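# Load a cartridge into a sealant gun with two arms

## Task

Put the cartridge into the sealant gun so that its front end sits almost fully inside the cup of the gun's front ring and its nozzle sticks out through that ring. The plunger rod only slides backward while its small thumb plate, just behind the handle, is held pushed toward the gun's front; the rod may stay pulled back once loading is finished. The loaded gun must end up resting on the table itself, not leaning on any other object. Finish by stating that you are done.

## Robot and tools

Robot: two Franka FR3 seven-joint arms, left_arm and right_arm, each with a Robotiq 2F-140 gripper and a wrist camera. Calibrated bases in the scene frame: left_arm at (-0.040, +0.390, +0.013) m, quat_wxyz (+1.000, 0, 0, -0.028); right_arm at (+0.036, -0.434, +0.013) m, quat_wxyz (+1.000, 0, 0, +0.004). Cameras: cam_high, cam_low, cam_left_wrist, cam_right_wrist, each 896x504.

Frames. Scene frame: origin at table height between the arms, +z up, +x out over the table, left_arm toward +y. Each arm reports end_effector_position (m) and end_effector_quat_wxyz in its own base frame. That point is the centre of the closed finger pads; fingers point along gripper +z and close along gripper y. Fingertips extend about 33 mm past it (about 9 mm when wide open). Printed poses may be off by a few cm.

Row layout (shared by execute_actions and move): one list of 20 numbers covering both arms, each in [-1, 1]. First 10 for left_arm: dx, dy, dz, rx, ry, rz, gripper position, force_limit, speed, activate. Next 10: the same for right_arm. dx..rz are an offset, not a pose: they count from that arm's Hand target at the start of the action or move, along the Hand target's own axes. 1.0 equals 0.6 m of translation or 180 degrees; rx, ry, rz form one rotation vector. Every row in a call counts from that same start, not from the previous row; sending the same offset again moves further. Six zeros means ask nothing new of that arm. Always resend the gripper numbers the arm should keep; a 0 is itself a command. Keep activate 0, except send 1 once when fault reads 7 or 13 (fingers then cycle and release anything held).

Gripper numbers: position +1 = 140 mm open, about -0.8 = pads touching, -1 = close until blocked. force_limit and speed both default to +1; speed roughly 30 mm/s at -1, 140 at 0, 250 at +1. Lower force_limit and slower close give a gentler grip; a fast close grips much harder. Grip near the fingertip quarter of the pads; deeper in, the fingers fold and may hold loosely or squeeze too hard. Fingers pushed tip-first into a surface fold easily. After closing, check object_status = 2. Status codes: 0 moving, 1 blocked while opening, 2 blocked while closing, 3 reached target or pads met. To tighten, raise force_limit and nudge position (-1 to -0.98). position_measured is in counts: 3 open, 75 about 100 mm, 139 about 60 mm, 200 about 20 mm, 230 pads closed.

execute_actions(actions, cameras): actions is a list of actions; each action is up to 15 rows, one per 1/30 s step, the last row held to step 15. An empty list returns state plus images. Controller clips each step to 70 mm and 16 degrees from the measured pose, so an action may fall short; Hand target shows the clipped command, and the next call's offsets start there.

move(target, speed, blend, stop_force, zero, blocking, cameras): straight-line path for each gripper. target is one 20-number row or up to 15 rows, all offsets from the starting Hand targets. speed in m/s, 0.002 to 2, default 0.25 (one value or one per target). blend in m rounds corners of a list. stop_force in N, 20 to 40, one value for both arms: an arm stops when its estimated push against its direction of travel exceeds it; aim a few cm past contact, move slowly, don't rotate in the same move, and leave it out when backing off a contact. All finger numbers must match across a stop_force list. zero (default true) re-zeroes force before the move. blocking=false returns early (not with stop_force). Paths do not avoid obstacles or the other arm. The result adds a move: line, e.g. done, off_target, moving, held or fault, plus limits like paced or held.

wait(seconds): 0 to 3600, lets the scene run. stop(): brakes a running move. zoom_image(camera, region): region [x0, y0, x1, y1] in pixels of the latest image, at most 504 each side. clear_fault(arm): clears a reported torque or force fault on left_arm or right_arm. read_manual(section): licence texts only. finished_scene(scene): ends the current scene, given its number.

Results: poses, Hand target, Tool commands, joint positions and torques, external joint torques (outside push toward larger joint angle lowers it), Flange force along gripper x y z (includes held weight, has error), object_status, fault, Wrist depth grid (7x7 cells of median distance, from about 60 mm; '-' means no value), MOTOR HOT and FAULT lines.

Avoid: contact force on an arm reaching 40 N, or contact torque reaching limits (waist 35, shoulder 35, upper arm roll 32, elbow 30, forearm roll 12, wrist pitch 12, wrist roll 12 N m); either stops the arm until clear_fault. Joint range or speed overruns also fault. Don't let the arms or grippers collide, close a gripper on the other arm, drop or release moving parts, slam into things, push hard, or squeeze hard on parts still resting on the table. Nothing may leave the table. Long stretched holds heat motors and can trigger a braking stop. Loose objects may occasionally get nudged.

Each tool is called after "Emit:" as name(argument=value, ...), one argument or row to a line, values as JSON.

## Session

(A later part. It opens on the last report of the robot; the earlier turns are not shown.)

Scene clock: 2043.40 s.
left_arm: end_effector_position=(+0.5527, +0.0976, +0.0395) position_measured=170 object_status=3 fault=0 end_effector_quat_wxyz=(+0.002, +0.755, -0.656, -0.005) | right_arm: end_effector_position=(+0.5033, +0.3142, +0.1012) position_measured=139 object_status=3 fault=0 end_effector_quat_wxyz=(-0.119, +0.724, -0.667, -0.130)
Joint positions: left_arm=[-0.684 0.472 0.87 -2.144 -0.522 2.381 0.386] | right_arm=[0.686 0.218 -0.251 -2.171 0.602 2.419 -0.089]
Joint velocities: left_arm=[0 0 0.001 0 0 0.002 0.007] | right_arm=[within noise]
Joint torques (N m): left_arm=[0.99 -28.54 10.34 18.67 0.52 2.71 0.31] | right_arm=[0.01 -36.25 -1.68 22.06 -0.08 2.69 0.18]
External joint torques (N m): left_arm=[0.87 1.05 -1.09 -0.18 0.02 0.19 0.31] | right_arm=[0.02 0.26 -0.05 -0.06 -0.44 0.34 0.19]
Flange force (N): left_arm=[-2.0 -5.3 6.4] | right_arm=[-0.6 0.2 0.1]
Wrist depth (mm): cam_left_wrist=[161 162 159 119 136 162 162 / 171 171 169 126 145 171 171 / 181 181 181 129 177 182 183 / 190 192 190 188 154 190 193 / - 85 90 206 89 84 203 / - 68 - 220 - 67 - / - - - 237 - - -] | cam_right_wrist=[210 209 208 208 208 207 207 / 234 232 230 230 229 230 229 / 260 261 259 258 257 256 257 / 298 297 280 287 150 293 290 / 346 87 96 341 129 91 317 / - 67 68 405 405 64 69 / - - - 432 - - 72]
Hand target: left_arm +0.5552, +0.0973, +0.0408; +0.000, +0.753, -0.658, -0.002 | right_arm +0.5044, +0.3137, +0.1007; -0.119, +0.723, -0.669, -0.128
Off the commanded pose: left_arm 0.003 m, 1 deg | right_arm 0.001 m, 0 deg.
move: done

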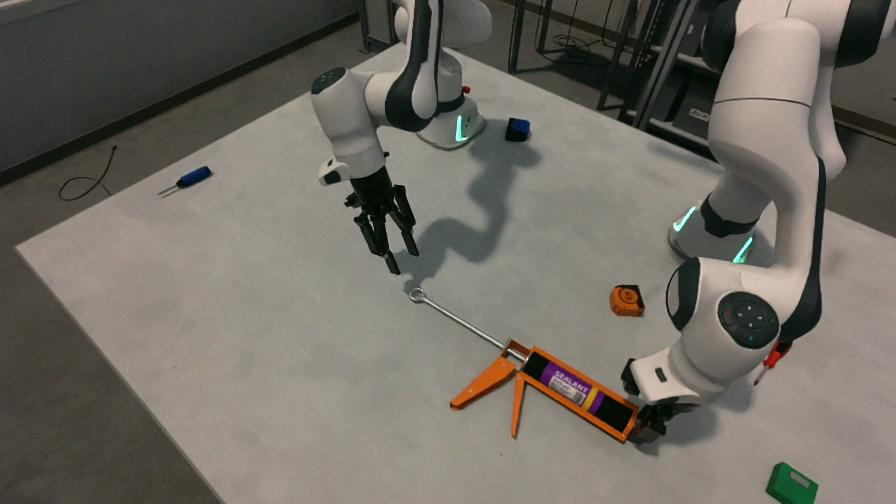

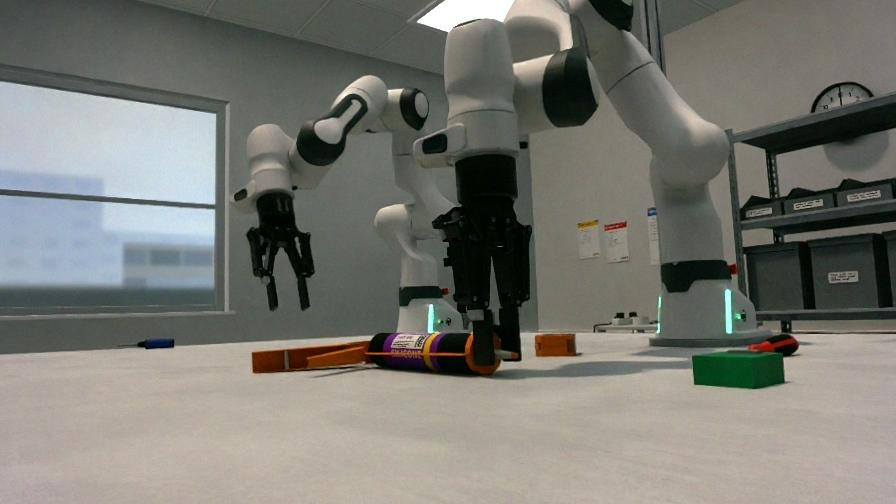

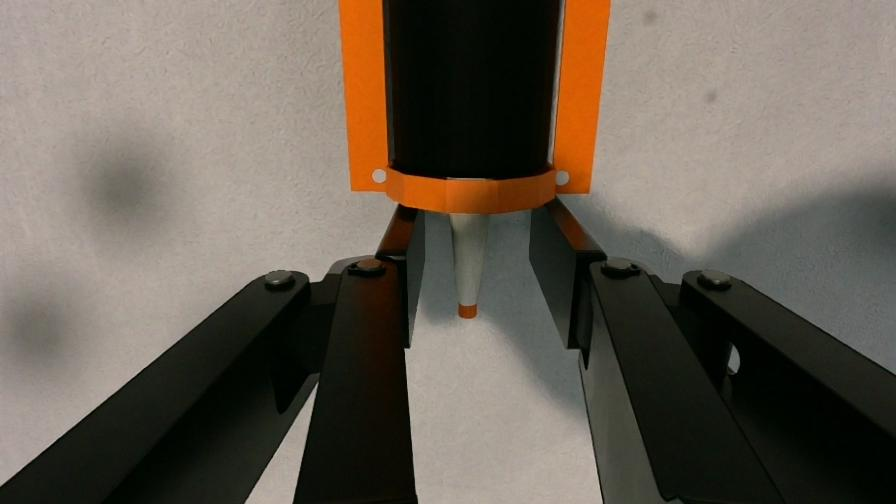

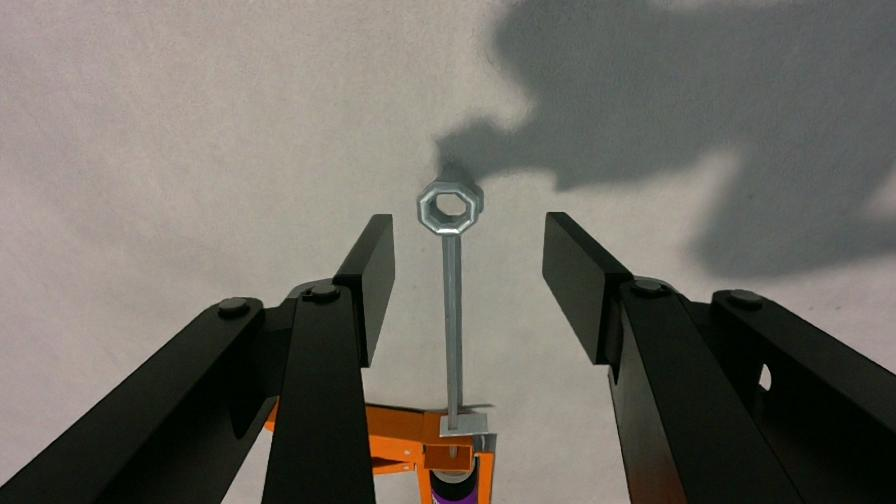

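Emit:
move(
  target=[0,0,0,0,0,0,-0.324,-0.1,-1,0,-0.0020,0.0,0.1425,0,0,0,-0.0785,-1,0,0],
  speed=0.08,
  cameras=["cam_right_wrist"],
)

Scene clock: 2057.27 s.
left_arm: end_effector_position=(+0.5527, +0.0977, +0.0395) position_measured=170 object_status=3 fault=0 end_effector_quat_wxyz=(+0.002, +0.754, -0.656, -0.005) | right_arm: end_effector_position=(+0.5009, +0.3441, +0.0210) position_measured=139 object_status=3 fault=0 end_effector_quat_wxyz=(-0.117, +0.721, -0.671, -0.129)
Joint positions: left_arm=[-0.684 0.472 0.87 -2.144 -0.522 2.381 0.388] | right_arm=[0.675 0.404 -0.166 -2.129 0.737 2.556 -0.163]
Joint velocities: left_arm=[within noise] | right_arm=[0 -0.001 0.002 -0.001 -0.002 0.002 -0.006]
Joint torques (N m): left_arm=[0.98 -28.5 10.38 18.65 0.48 2.68 0.29] | right_arm=[-0.75 -40.87 -1.09 20.19 0.36 2.57 -0.29]
External joint torques (N m): left_arm=[0.99 1.09 -0.93 -0.24 -0.03 0.16 0.29] | right_arm=[-0.74 -0.01 1 -0.12 0.26 0.26 -0.28]
Flange force (N): left_arm=[-2.2 -5.3 6.4] | right_arm=[2.0 1.1 2.1]
Wrist depth (mm): cam_left_wrist=[160 162 159 119 138 162 162 / 171 171 169 126 145 172 171 / 180 179 181 130 177 182 184 / 193 192 190 165 154 189 193 / 205 85 90 205 89 84 203 / - 68 - 220 - 67 - / - - - 237 - - -] | cam_right_wrist=[136 135 135 135 134 134 134 / 151 150 150 149 148 148 148 / 168 168 167 167 167 166 166 / 192 191 181 177 179 188 189 / 222 87 96 220 150 91 205 / - 67 68 261 260 64 69 / - - - 322 321 - 72]
Hand target: left_arm +0.5552, +0.0973, +0.0408; +0.000, +0.753, -0.658, -0.002 | right_arm +0.5021, +0.3441, +0.0208; -0.119, +0.723, -0.669, -0.128
Off the commanded pose: left_arm 0.003 m, 0 deg | right_arm 0.001 m, 0 deg.
move: done

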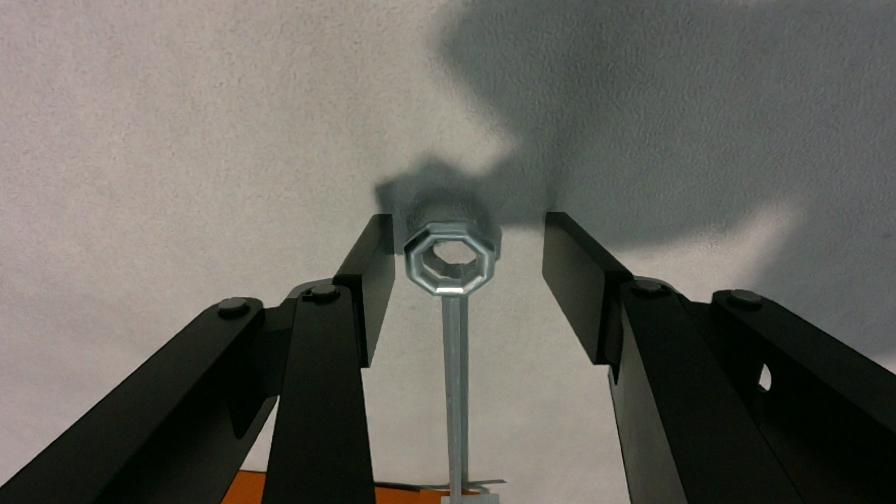

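Emit:
move(
  target=[0,0,0,0,0,0,-0.324,-0.1,-1,0,0,-0.0115,0.0,0,0,0,-0.0785,-1,0,0],
  speed=0.05,
  cameras=["cam_right_wrist"],
)

Emit:
execute_actions(
  actions=[
    [[0,0,0,0,0,0,-0.324,-0.1,-1,0,0,0,0,0,0,0,-1,-0.5,-1,0]],
    [[0,0,0,0,0,0,-0.324,-0.1,-1,0,0,0,0,0,0,0,-1,-0.5,-1,0]],
    [[0,0,0,0,0,0,-0.324,-0.1,-1,0,0,0,0,0,0,0,-1,-0.5,-1,0]],
  ],
  cameras=["all"],
)

Scene clock: 2069.57 s.
left_arm: end_effector_position=(+0.5527, +0.0977, +0.0395) position_measured=170 object_status=3 fault=0 end_effector_quat_wxyz=(+0.002, +0.754, -0.656, -0.005) | right_arm: end_effector_position=(+0.5097, +0.3456, +0.0219) position_measured=139 object_status=3 fault=0 end_effector_quat_wxyz=(-0.120, +0.721, -0.671, -0.127)
Joint positions: left_arm=[-0.684 0.472 0.87 -2.144 -0.522 2.381 0.388] | right_arm=[0.669 0.418 -0.167 -2.106 0.736 2.553 -0.165]
Joint velocities: left_arm=[within noise] | right_arm=[0 0.001 0.001 0.002 -0.001 -0.003 -0.001]
Joint torques (N m): left_arm=[0.95 -28.55 10.35 18.72 0.48 2.65 0.32] | right_arm=[-0.33 -41.31 -1.93 19.68 -0.36 2.16 -0.17]
External joint torques (N m): left_arm=[0.87 1.05 -1.05 -0.12 -0.03 0.14 0.32] | right_arm=[-0.47 0.01 0.11 -0.68 -0.46 -0.14 -0.16]
Flange force (N): left_arm=[-2.0 -5.6 6.3] | right_arm=[1.3 1.5 -1.1]
Wrist depth (mm): cam_left_wrist=[161 161 159 119 136 162 162 / 170 173 169 126 143 171 171 / 180 181 181 129 177 182 183 / 192 192 190 187 154 191 191 / 205 85 90 205 89 84 207 / - 68 - 220 - 67 - / - - - 237 - - -] | cam_right_wrist=[137 137 136 136 135 134 134 / 152 151 151 150 149 149 148 / 171 170 169 168 167 167 166 / 195 194 183 179 180 189 188 / 226 87 96 222 150 91 204 / - 67 68 264 261 64 69 / - - - 320 323 - 72]
Hand target: left_arm +0.5552, +0.0973, +0.0408; +0.000, +0.753, -0.658, -0.002 | right_arm +0.5090, +0.3447, +0.0208; -0.119, +0.723, -0.669, -0.128
Off the commanded pose: left_arm 0.003 m, 0 deg | right_arm 0.002 m, 0 deg.
move: done

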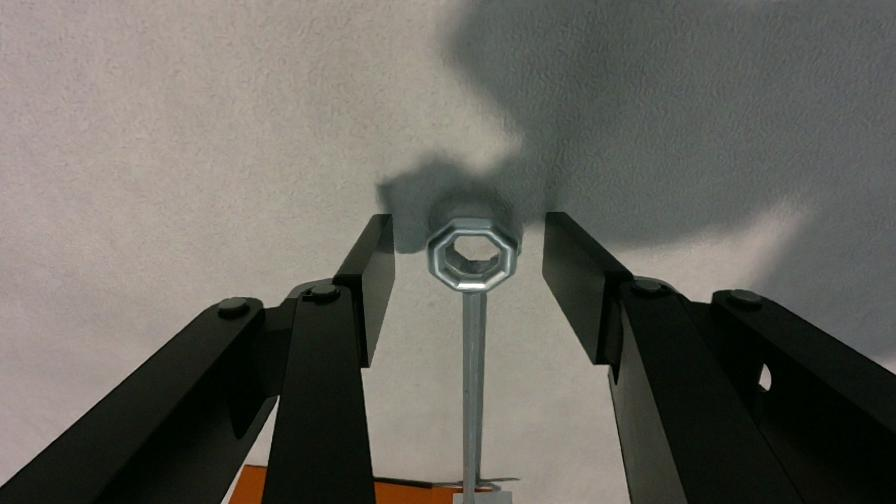

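Scene clock: 2071.27 s.
left_arm: end_effector_position=(+0.5527, +0.0977, +0.0395) position_measured=170 object_status=3 fault=0 end_effector_quat_wxyz=(+0.002, +0.754, -0.656, -0.005) | right_arm: end_effector_position=(+0.5095, +0.3456, +0.0218) position_measured=176 object_status=2 fault=0 end_effector_quat_wxyz=(-0.120, +0.721, -0.670, -0.128)
Joint positions: left_arm=[-0.684 0.472 0.87 -2.144 -0.522 2.381 0.388] | right_arm=[0.669 0.418 -0.167 -2.106 0.736 2.552 -0.165]
Joint torques (N m): left_arm=[0.98 -28.59 10.33 18.71 0.46 2.67 0.24] | right_arm=[-0.75 -41.18 -1.96 20.31 -0.25 2.26 -0.16]
External joint torques (N m): left_arm=[1.02 0.93 -0.93 -0.15 -0.05 0.16 0.24] | right_arm=[-0.78 0.05 0.17 0 -0.36 -0.04 -0.15]
External joint torques at the end of the 1st action: left_arm=[0.95 0.89 -0.96 -0.06 -0.03 0.19 0.29] | right_arm=[-0.92 -0.06 0.01 0.12 -0.43 -0.07 -0.14]
External joint torques at the end of the 2nd action: left_arm=[0.93 0.98 -1.06 -0.13 -0.05 0.17 0.28] | right_arm=[-0.76 0.09 0.16 -0.03 -0.37 -0.05 -0.15]
Flange force (N): left_arm=[-2.1 -5.3 6.1] | right_arm=[1.0 -0.8 -0.1]
Flange force at the end of the 1st action (N): left_arm=[-2.1 -5.4 6.0] | right_arm=[1.0 -1.3 -0.5]
Flange force at the end of the 2nd action (N): left_arm=[-2.1 -5.5 6.3] | right_arm=[1.0 -0.8 -0.1]
Wrist depth (mm): cam_left_wrist=[161 162 159 119 136 162 162 / 171 171 146 126 145 171 171 / - 181 181 129 151 181 183 / 194 192 190 188 128 191 191 / 205 84 90 201 84 84 203 / - 68 - 221 - 67 - / - - - 237 - - -] | cam_right_wrist=[137 136 136 136 135 134 134 / 152 151 151 150 149 149 148 / 171 170 170 168 167 166 166 / 195 193 188 168 180 189 187 / 226 211 87 208 97 90 216 / 259 65 72 254 - 70 67 / - - - 308 - - -]
Hand target: left_arm +0.5552, +0.0973, +0.0408; +0.000, +0.753, -0.658, -0.002 | right_arm +0.5090, +0.3447, +0.0208; -0.119, +0.723, -0.669, -0.128
Off the commanded pose: left_arm 0.003 m, 0 deg | right_arm 0.001 m, 0 deg.
Step readings (end_effector_position of left_arm | right_arm; steps 1 to 15: 1st action; 16 to 30: 2nd action; 31 to 45: 3rd action):
0: (+0.5527, +0.0977, +0.0395) | (+0.5097, +0.3456, +0.0219)
1: (+0.5527, +0.0977, +0.0395) | (+0.5097, +0.3456, +0.0219)
2: (+0.5527, +0.0977, +0.0395) | (+0.5097, +0.3456, +0.0219)
4: (+0.5527, +0.0977, +0.0395) | (+0.5097, +0.3456, +0.0219)
8: (+0.5527, +0.0977, +0.0395) | (+0.5096, +0.3456, +0.0219)
15: (+0.5527, +0.0977, +0.0395) | (+0.5096, +0.3456, +0.0219)
16: (+0.5527, +0.0977, +0.0395) | (+0.5096, +0.3456, +0.0219)
17: (+0.5527, +0.0977, +0.0395) | (+0.5096, +0.3456, +0.0219)
19: (+0.5527, +0.0977, +0.0395) | (+0.5096, +0.3456, +0.0219)
23: (+0.5527, +0.0977, +0.0395) | (+0.5095, +0.3456, +0.0218)
30: (+0.5527, +0.0977, +0.0395) | (+0.5095, +0.3456, +0.0218)
31: (+0.5527, +0.0977, +0.0395) | (+0.5095, +0.3456, +0.0218)
32: (+0.5527, +0.0977, +0.0395) | (+0.5095, +0.3456, +0.0218)
34: (+0.5527, +0.0977, +0.0395) | (+0.5095, +0.3456, +0.0218)
38: (+0.5527, +0.0977, +0.0395) | (+0.5095, +0.3456, +0.0218)
45: (+0.5527, +0.0977, +0.0395) | (+0.5095, +0.3456, +0.0218)

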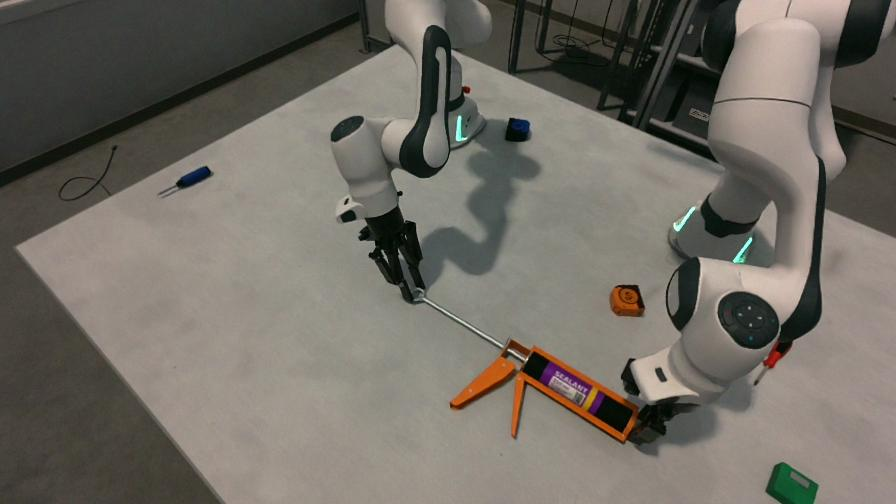

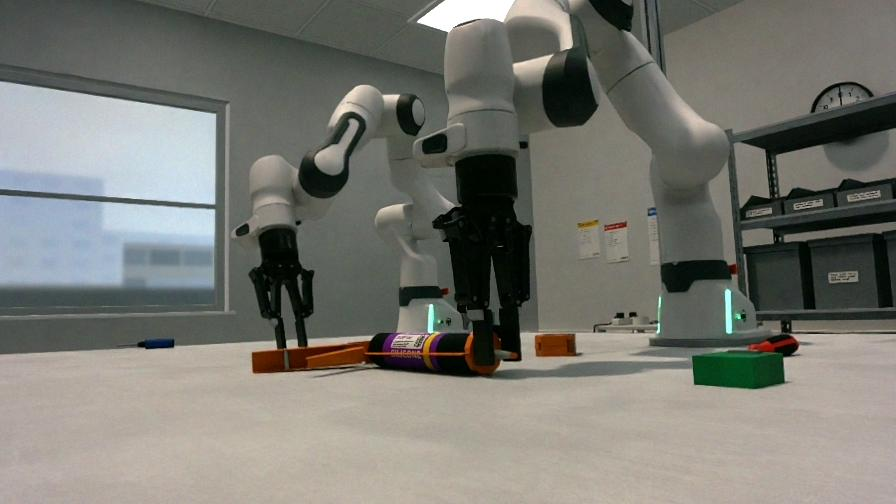

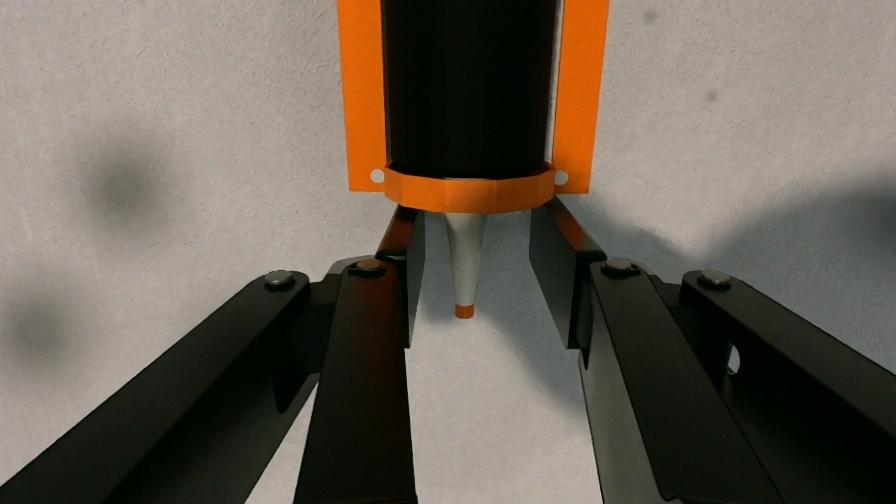

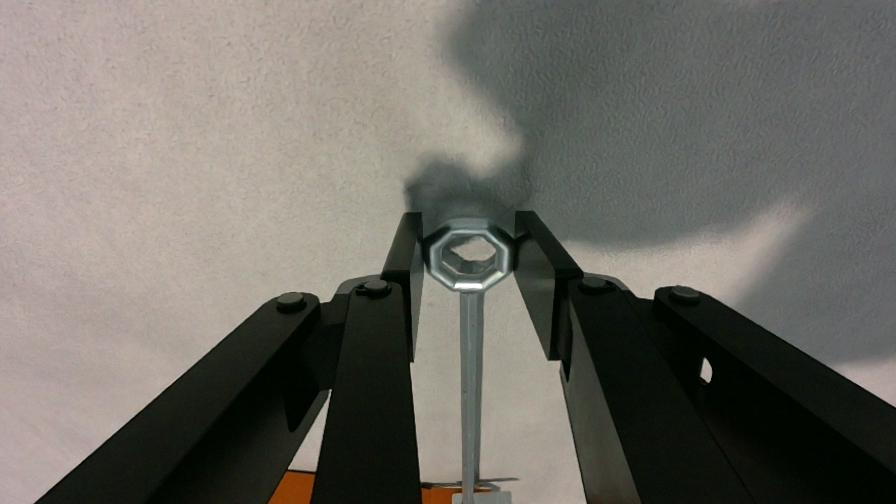

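Emit:
move(
  target=[0,0,0,0,0,0,-0.324,-0.1,-1,0,-0.0181,0,0.0066,0,0,0,-1,-0.5,-1,0],
  speed=0.02,
  stop_force=25,
  cameras=["all"],
)

Emit:
zoom_image(
  camera="cam_left_wrist",
  region=[370, 130, 570, 230],
)

Emit:
zoom_image(
  camera="cam_high",
  region=[500, 325, 560, 385],
)

Scene clock: 2091.30 s.
left_arm: end_effector_position=(+0.5527, +0.0989, +0.0395) position_measured=170 object_status=3 fault=0 end_effector_quat_wxyz=(+0.002, +0.755, -0.656, -0.005) | right_arm: end_effector_position=(+0.5115, +0.3492, +0.0206) position_measured=176 object_status=2 fault=0 end_effector_quat_wxyz=(-0.119, +0.723, -0.669, -0.125)
Joint positions: left_arm=[-0.682 0.472 0.87 -2.144 -0.522 2.382 0.389] | right_arm=[0.681 0.428 -0.173 -2.093 0.732 2.552 -0.158]
Joint torques (N m): left_arm=[0.07 -28.77 9.37 18.65 0.15 2.62 0.2] | right_arm=[2.91 -41.5 1.19 21.92 0.78 2.4 0.32]
External joint torques (N m): left_arm=[0.01 0.81 -2 -0.24 -0.36 0.1 0.2] | right_arm=[2.92 -0.01 3.49 1.62 0.66 0.09 0.33]
Flange force (N): left_arm=[-0.3 -4.5 6.9] | right_arm=[-5.9 -1.6 5.0]
Wrist depth (mm): cam_left_wrist=[162 162 158 123 132 163 162 / 171 169 169 126 144 171 171 / 181 181 179 129 169 182 184 / 192 192 190 188 154 191 192 / 205 85 90 205 89 84 204 / - 68 - 220 - 67 - / - - - 237 - - -] | cam_right_wrist=[137 136 135 134 134 133 133 / 151 150 150 149 148 148 147 / 170 170 168 167 166 165 164 / 194 192 187 169 178 187 186 / 225 209 87 207 97 89 213 / 259 65 72 251 - 70 67 / - - - 306 - - -]
Hand target: left_arm +0.5552, +0.0973, +0.0408; +0.000, +0.753, -0.658, -0.002 | right_arm +0.5081, +0.3562, +0.0208; -0.119, +0.723, -0.669, -0.128
Off the commanded pose: left_arm 0.003 m, 1 deg | right_arm 0.008 m, 0 deg.
move: off_target (right_arm)

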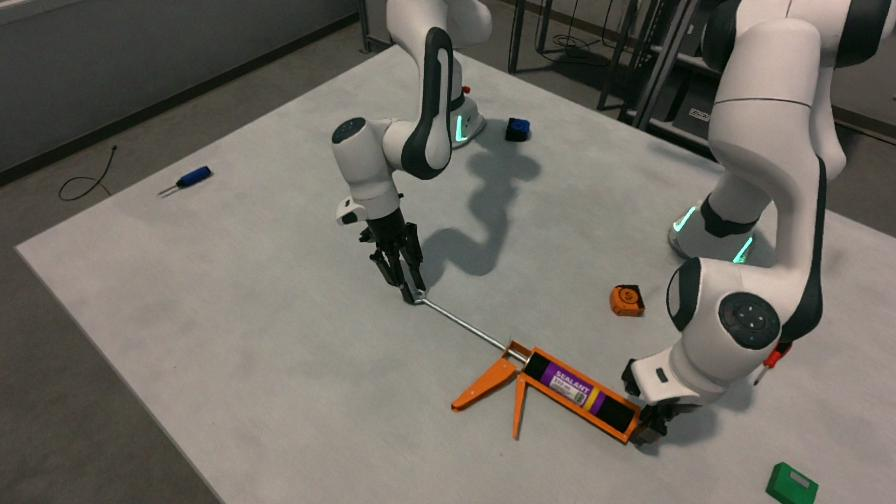

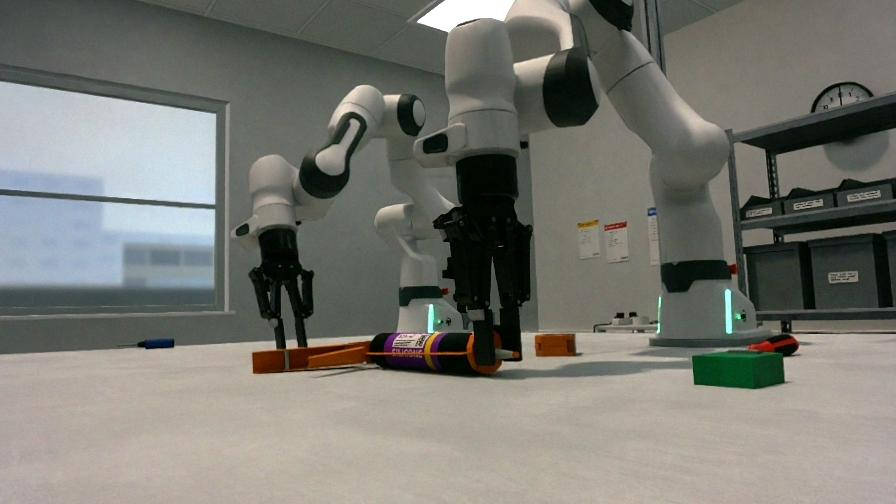

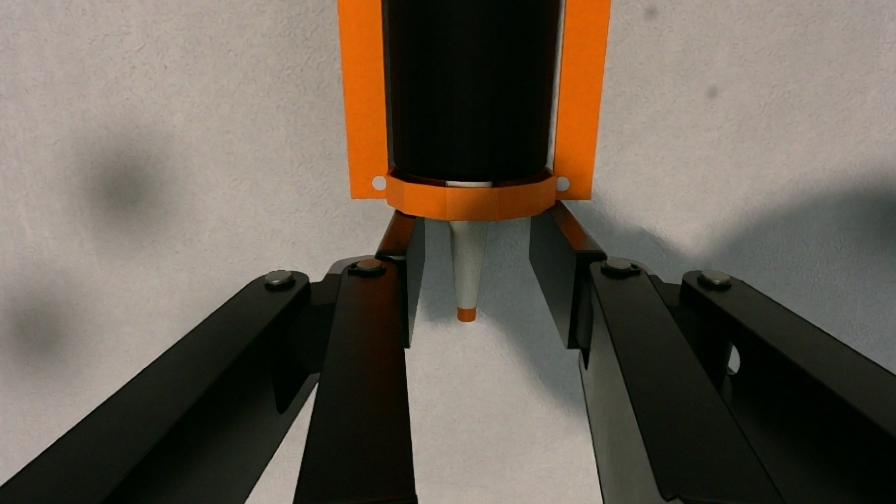

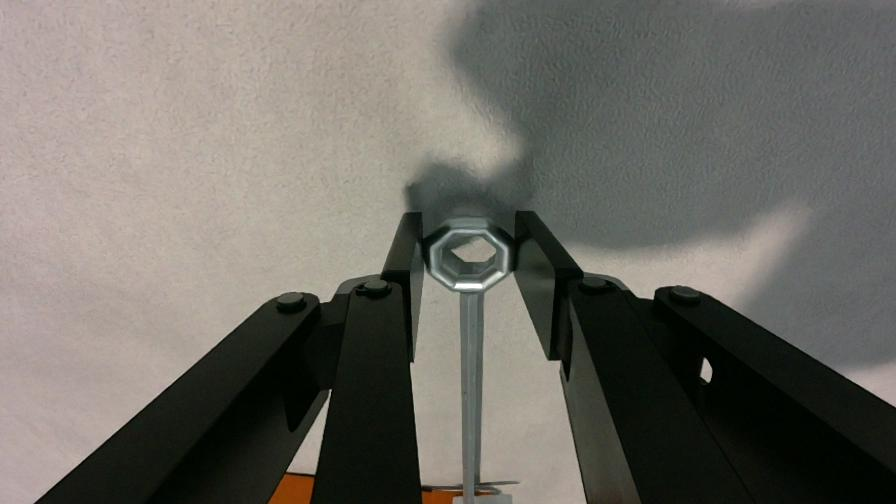

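Scaled by 2.520 from the camera's image (finer frame: 1280x720).

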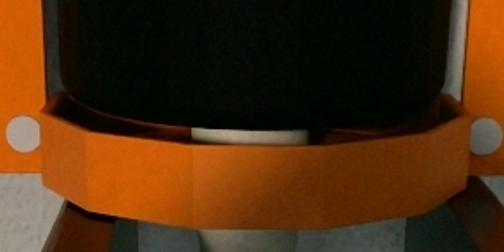

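Scaled by 8.400 from the camera's image (finer frame: 1280x720).

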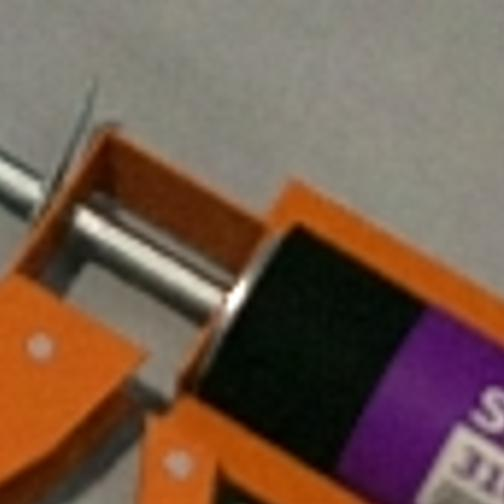

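Emit:
move(
  target=[
    [0,0,-0.16,0,0,0,-0.324,-0.1,-1,0,0.0121,0,-0.0044,0,0,0,-1,-0.5,-1,0],
    [0.117,-0.005,-0.16,0,0,0,0.12,-0.1,-1,0,0.0121,0,-0.0044,0,0,0,-1,-0.5,-1,0],
  ],
  speed=0.08,
  cameras=["all"],
)

Emit:
zoom_image(
  camera="cam_left_wrist",
  region=[370, 250, 570, 450],
)

Emit:
zoom_image(
  camera="cam_low",
  region=[350, 310, 550, 400],
)

Scene clock: 2142.20 s.
left_arm: end_effector_position=(+0.5683, +0.0282, +0.1369) position_measured=114 object_status=0 fault=0 end_effector_quat_wxyz=(-0.001, +0.750, -0.661, -0.001) | right_arm: end_effector_position=(+0.5100, +0.3494, +0.0217) position_measured=176 object_status=2 fault=0 end_effector_quat_wxyz=(-0.120, +0.722, -0.670, -0.127)
Joint positions: left_arm=[-0.979 0.316 1.077 -2.083 -0.343 2.208 0.159] | right_arm=[0.676 0.424 -0.169 -2.098 0.733 2.551 -0.158]
Joint torques (N m): left_arm=[0.7 -21.69 8.33 22 0.48 2.32 -0.27] | right_arm=[-1.03 -41.99 -1.85 19.22 -0.07 2.37 -0.22]
External joint torques (N m): left_arm=[0.67 0.71 -0.56 -0.02 -0.12 -0.25 -0.27] | right_arm=[-1.04 -0.54 0.36 -1.13 -0.18 0.06 -0.21]
Flange force (N): left_arm=[0.0 -6.8 2.7] | right_arm=[3.0 4.5 -1.6]
Wrist depth (mm): cam_left_wrist=[254 252 252 212 245 250 251 / 269 267 266 225 262 264 262 / 286 287 278 239 276 279 279 / 297 300 138 250 154 290 295 / - 83 117 319 315 79 87 / - 71 344 341 336 - 77 / - 66 370 389 362 - -] | cam_right_wrist=[137 136 136 135 135 134 134 / 152 151 151 150 149 148 149 / 171 170 169 168 167 166 165 / 195 193 188 168 180 189 187 / 226 212 87 209 97 89 215 / 260 65 72 254 - 70 67 / - - - 310 - - -]
Hand target: left_arm +0.5678, +0.0279, +0.1366; +0.000, +0.753, -0.658, -0.002 | right_arm +0.5087, +0.3485, +0.0208; -0.119, +0.723, -0.669, -0.128
Off the commanded pose: left_arm 0.001 m, 0 deg | right_arm 0.002 m, 0 deg.
move: done

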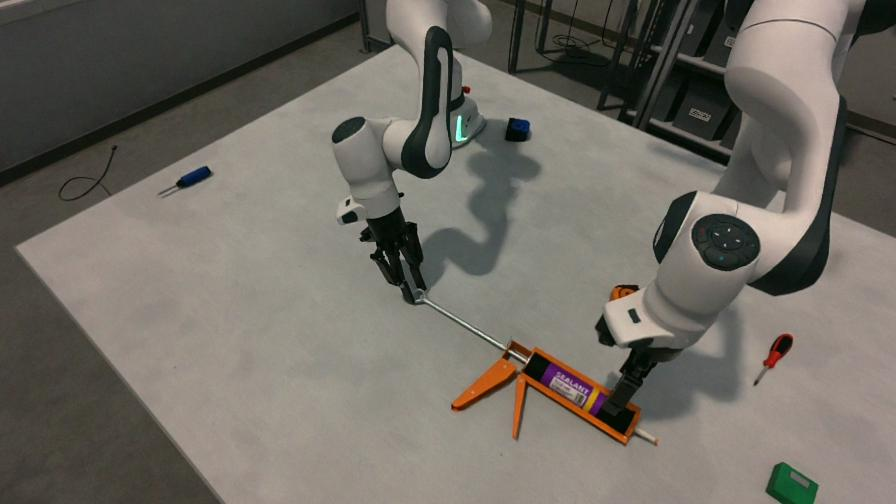

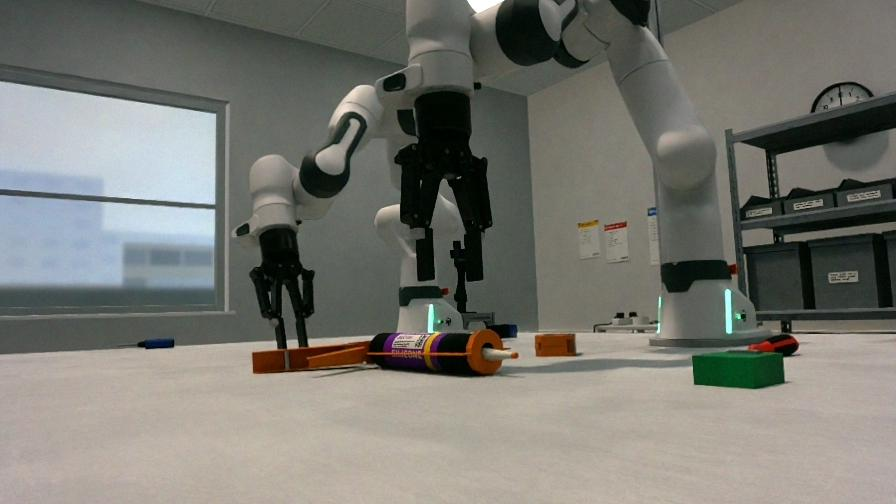

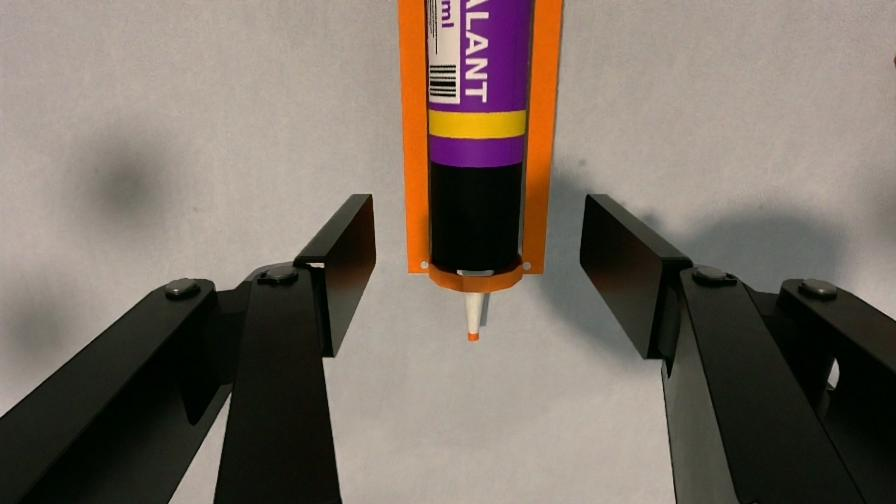

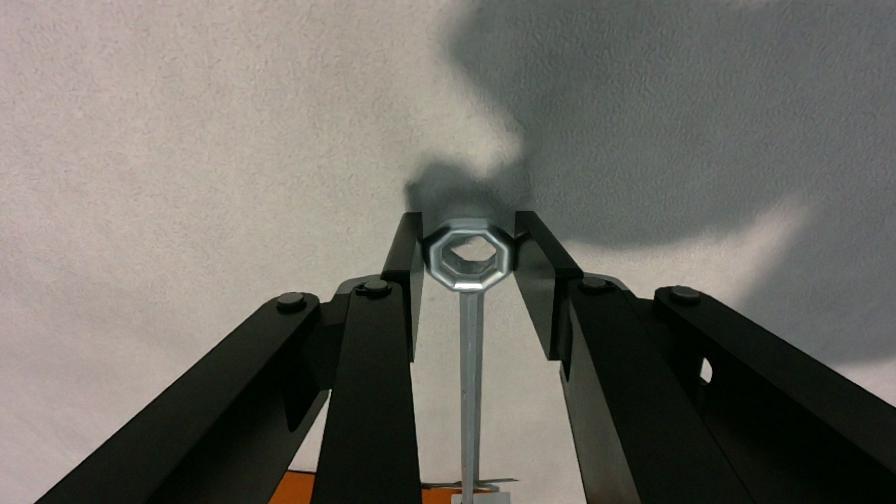

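Scaled by 2.520 from the camera's image (finer frame: 1280x720).

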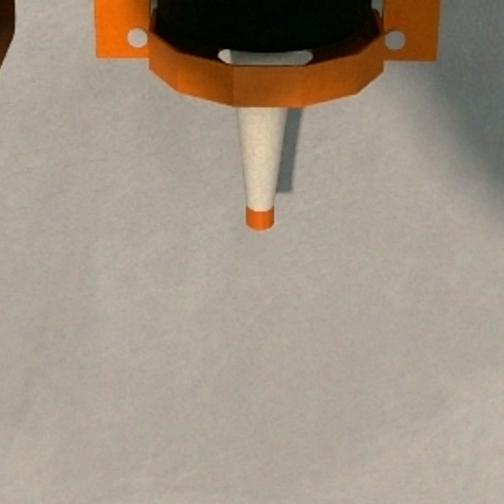

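Scaled by 2.520 from the camera's image (finer frame: 1280x720).

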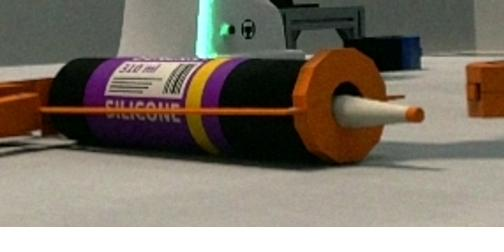

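Emit:
move(
  target=[0.0,0.0042,0.1205,0,0,0,0.12,-0.1,-1,0,0,0,0,0,0,0,-1,-0.5,-1,0],
  speed=0.06,
  cameras=["all"],
)

Emit:
zoom_image(
  camera="cam_low",
  region=[390, 290, 530, 400],
)

Scene clock: 2168.20 s.
left_arm: end_effector_position=(+0.5640, +0.0277, +0.0645) position_measured=114 object_status=3 fault=0 end_effector_quat_wxyz=(+0.001, +0.755, -0.656, -0.004) | right_arm: end_effector_position=(+0.5100, +0.3494, +0.0217) position_measured=176 object_status=2 fault=0 end_effector_quat_wxyz=(-0.120, +0.722, -0.670, -0.127)
Joint positions: left_arm=[-0.849 0.434 0.922 -2.13 -0.479 2.336 0.234] | right_arm=[0.676 0.424 -0.169 -2.098 0.733 2.551 -0.158]
Joint velocities: left_arm=[0.001 0 0 0 0 0.003 0.007] | right_arm=[within noise]
Joint torques (N m): left_arm=[0.82 -26.93 9.69 19.36 0.41 2.61 0.26] | right_arm=[-1.06 -42.01 -1.85 19.22 -0.09 2.36 -0.2]
External joint torques (N m): left_arm=[0.93 1.01 -1.1 -0.4 -0.12 0.07 0.26] | right_arm=[-1.06 -0.58 0.36 -1.11 -0.2 0.06 -0.19]
Flange force (N): left_arm=[-1.3 -6.0 6.4] | right_arm=[2.9 4.5 -1.8]
Wrist depth (mm): cam_left_wrist=[185 185 186 142 162 185 188 / 195 195 195 151 173 195 195 / 207 207 204 161 182 206 206 / 220 218 139 171 154 214 219 / - 83 117 180 198 79 83 / - 71 251 251 251 - 77 / - 66 270 270 270 - -] | cam_right_wrist=[137 137 136 136 134 134 134 / 152 151 150 150 149 148 148 / 171 170 168 168 167 166 165 / 194 193 187 168 179 189 188 / 226 212 87 208 97 89 215 / 259 65 72 252 - 70 67 / - - - 310 - - -]
Hand target: left_arm +0.5651, +0.0277, +0.0643; +0.000, +0.753, -0.658, -0.002 | right_arm +0.5087, +0.3485, +0.0208; -0.119, +0.723, -0.669, -0.128
Off the commanded pose: left_arm 0.001 m, 0 deg | right_arm 0.002 m, 0 deg.
move: done

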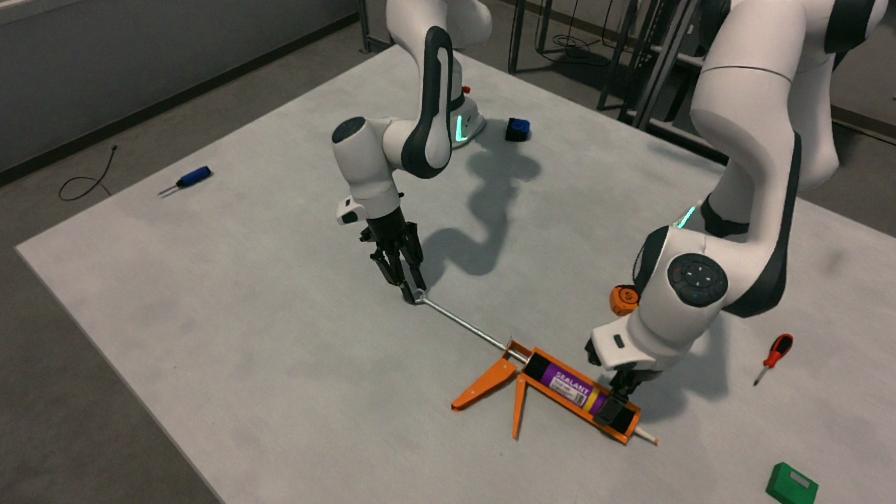

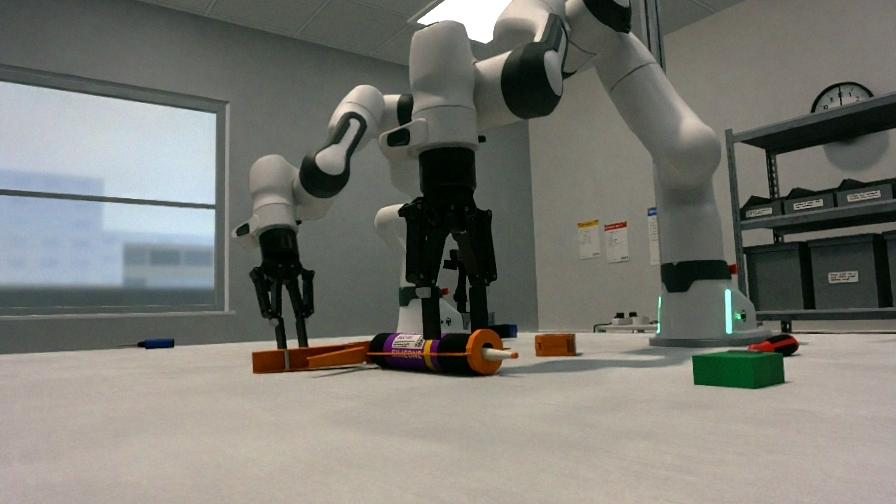

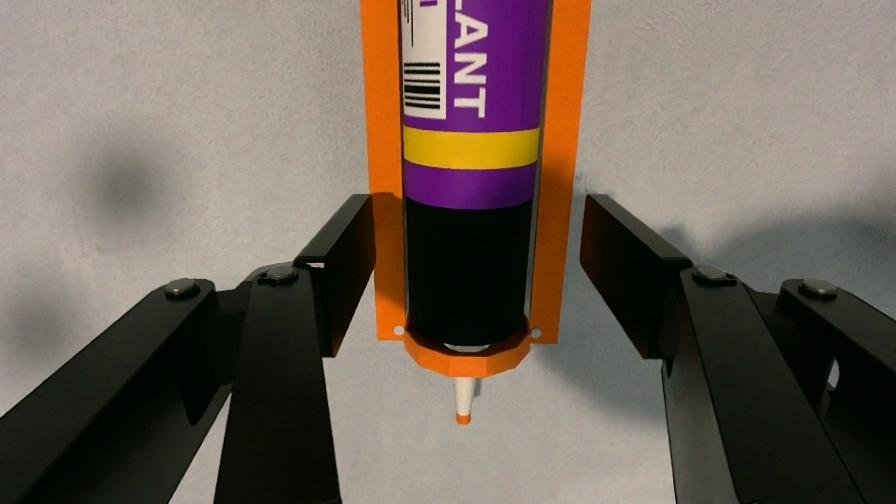

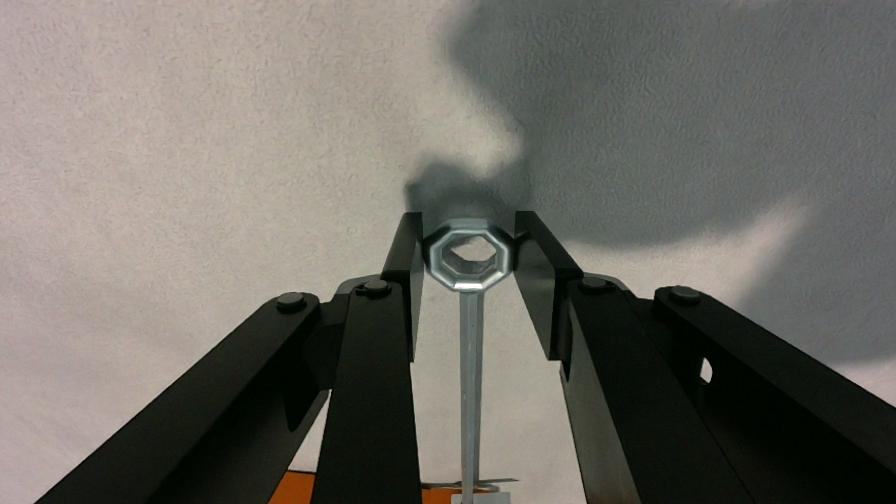

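Scaled by 3.600 from the camera's image (finer frame: 1280x720).

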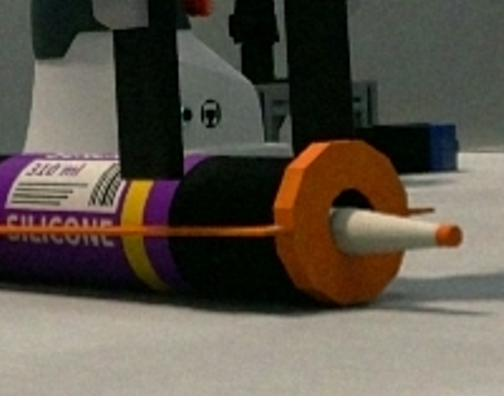

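Emit:
move(
  target=[0.0,0,0.012,0,0,0,-0.05,-0.1,-1,0,0,0,0,0,0,0,-1,-0.5,-1,0],
  speed=0.04,
  cameras=["cam_left_wrist","cam_low"],
)

Emit:
zoom_image(
  camera="cam_low",
  region=[390, 290, 530, 400],
)

Scene clock: 2182.70 s.
left_arm: end_effector_position=(+0.5644, +0.0275, +0.0578) position_measured=135 object_status=0 fault=0 end_effector_quat_wxyz=(+0.001, +0.754, -0.657, -0.003) | right_arm: end_effector_position=(+0.5100, +0.3494, +0.0217) position_measured=176 object_status=2 fault=0 end_effector_quat_wxyz=(-0.120, +0.722, -0.670, -0.127)
Joint positions: left_arm=[-0.832 0.444 0.902 -2.132 -0.49 2.349 0.243] | right_arm=[0.676 0.424 -0.169 -2.098 0.733 2.551 -0.158]
Joint velocities: left_arm=[0.004 0 -0.007 0.001 0.001 0.004 0] | right_arm=[within noise]
Joint torques (N m): left_arm=[0.94 -27.51 10.06 18.96 0.46 2.67 0.21] | right_arm=[-1.03 -41.91 -1.87 19.21 -0.09 2.36 -0.23]
External joint torques (N m): left_arm=[0.93 0.99 -0.87 -0.52 -0.07 0.14 0.21] | right_arm=[-0.93 -0.41 0.43 -1.18 -0.2 0.04 -0.22]
Flange force (N): left_arm=[-1.4 -4.5 5.9] | right_arm=[2.9 4.4 -1.4]
Wrist depth (mm): cam_left_wrist=[179 179 177 136 155 178 178 / 189 189 189 144 166 187 188 / 203 201 198 154 172 199 199 / 213 212 208 163 151 206 212 / 225 85 98 176 181 88 89 / - 68 - 243 242 - - / - - - 261 261 - -] | cam_right_wrist=[138 137 136 136 135 134 134 / 152 151 151 149 149 148 148 / 171 171 169 168 167 165 165 / 194 193 187 168 180 189 188 / 225 212 87 209 97 89 216 / 259 65 72 253 - 70 67 / - - - 310 - - -]
Hand target: left_arm +0.5650, +0.0278, +0.0571; +0.000, +0.753, -0.658, -0.002 | right_arm +0.5087, +0.3485, +0.0208; -0.119, +0.723, -0.669, -0.128
Off the commanded pose: left_arm 0.001 m, 0 deg | right_arm 0.002 m, 0 deg.
move: done
Images, in order (width x height): cam_low 896x504, cam_left_wrist 896x504.

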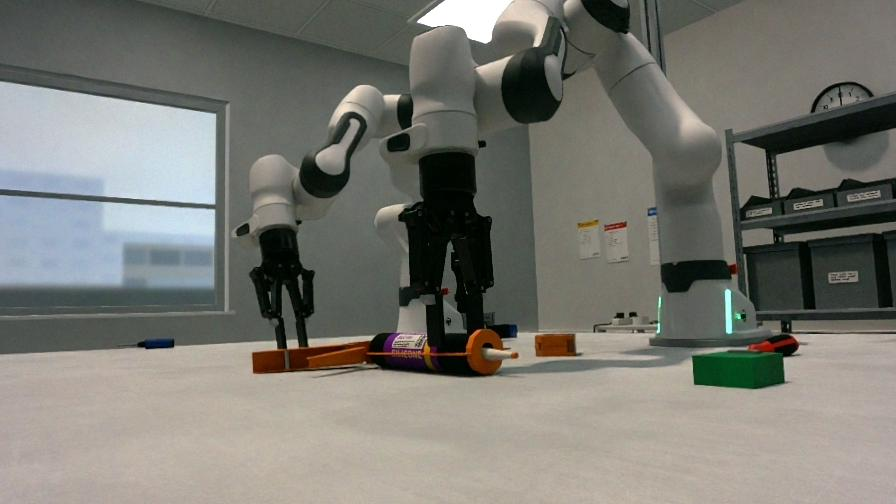

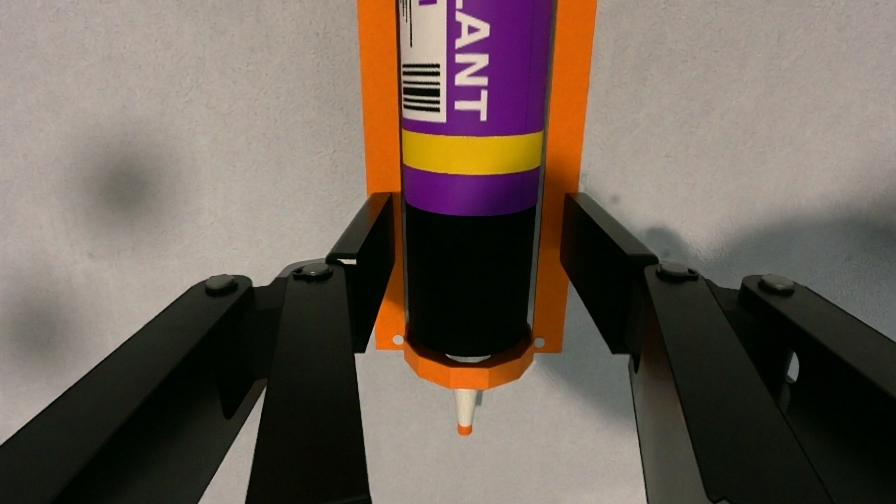

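Scaled by 3.600 from the camera's image (finer frame: 1280x720).

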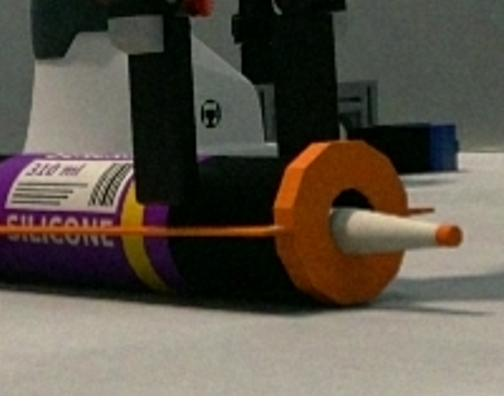

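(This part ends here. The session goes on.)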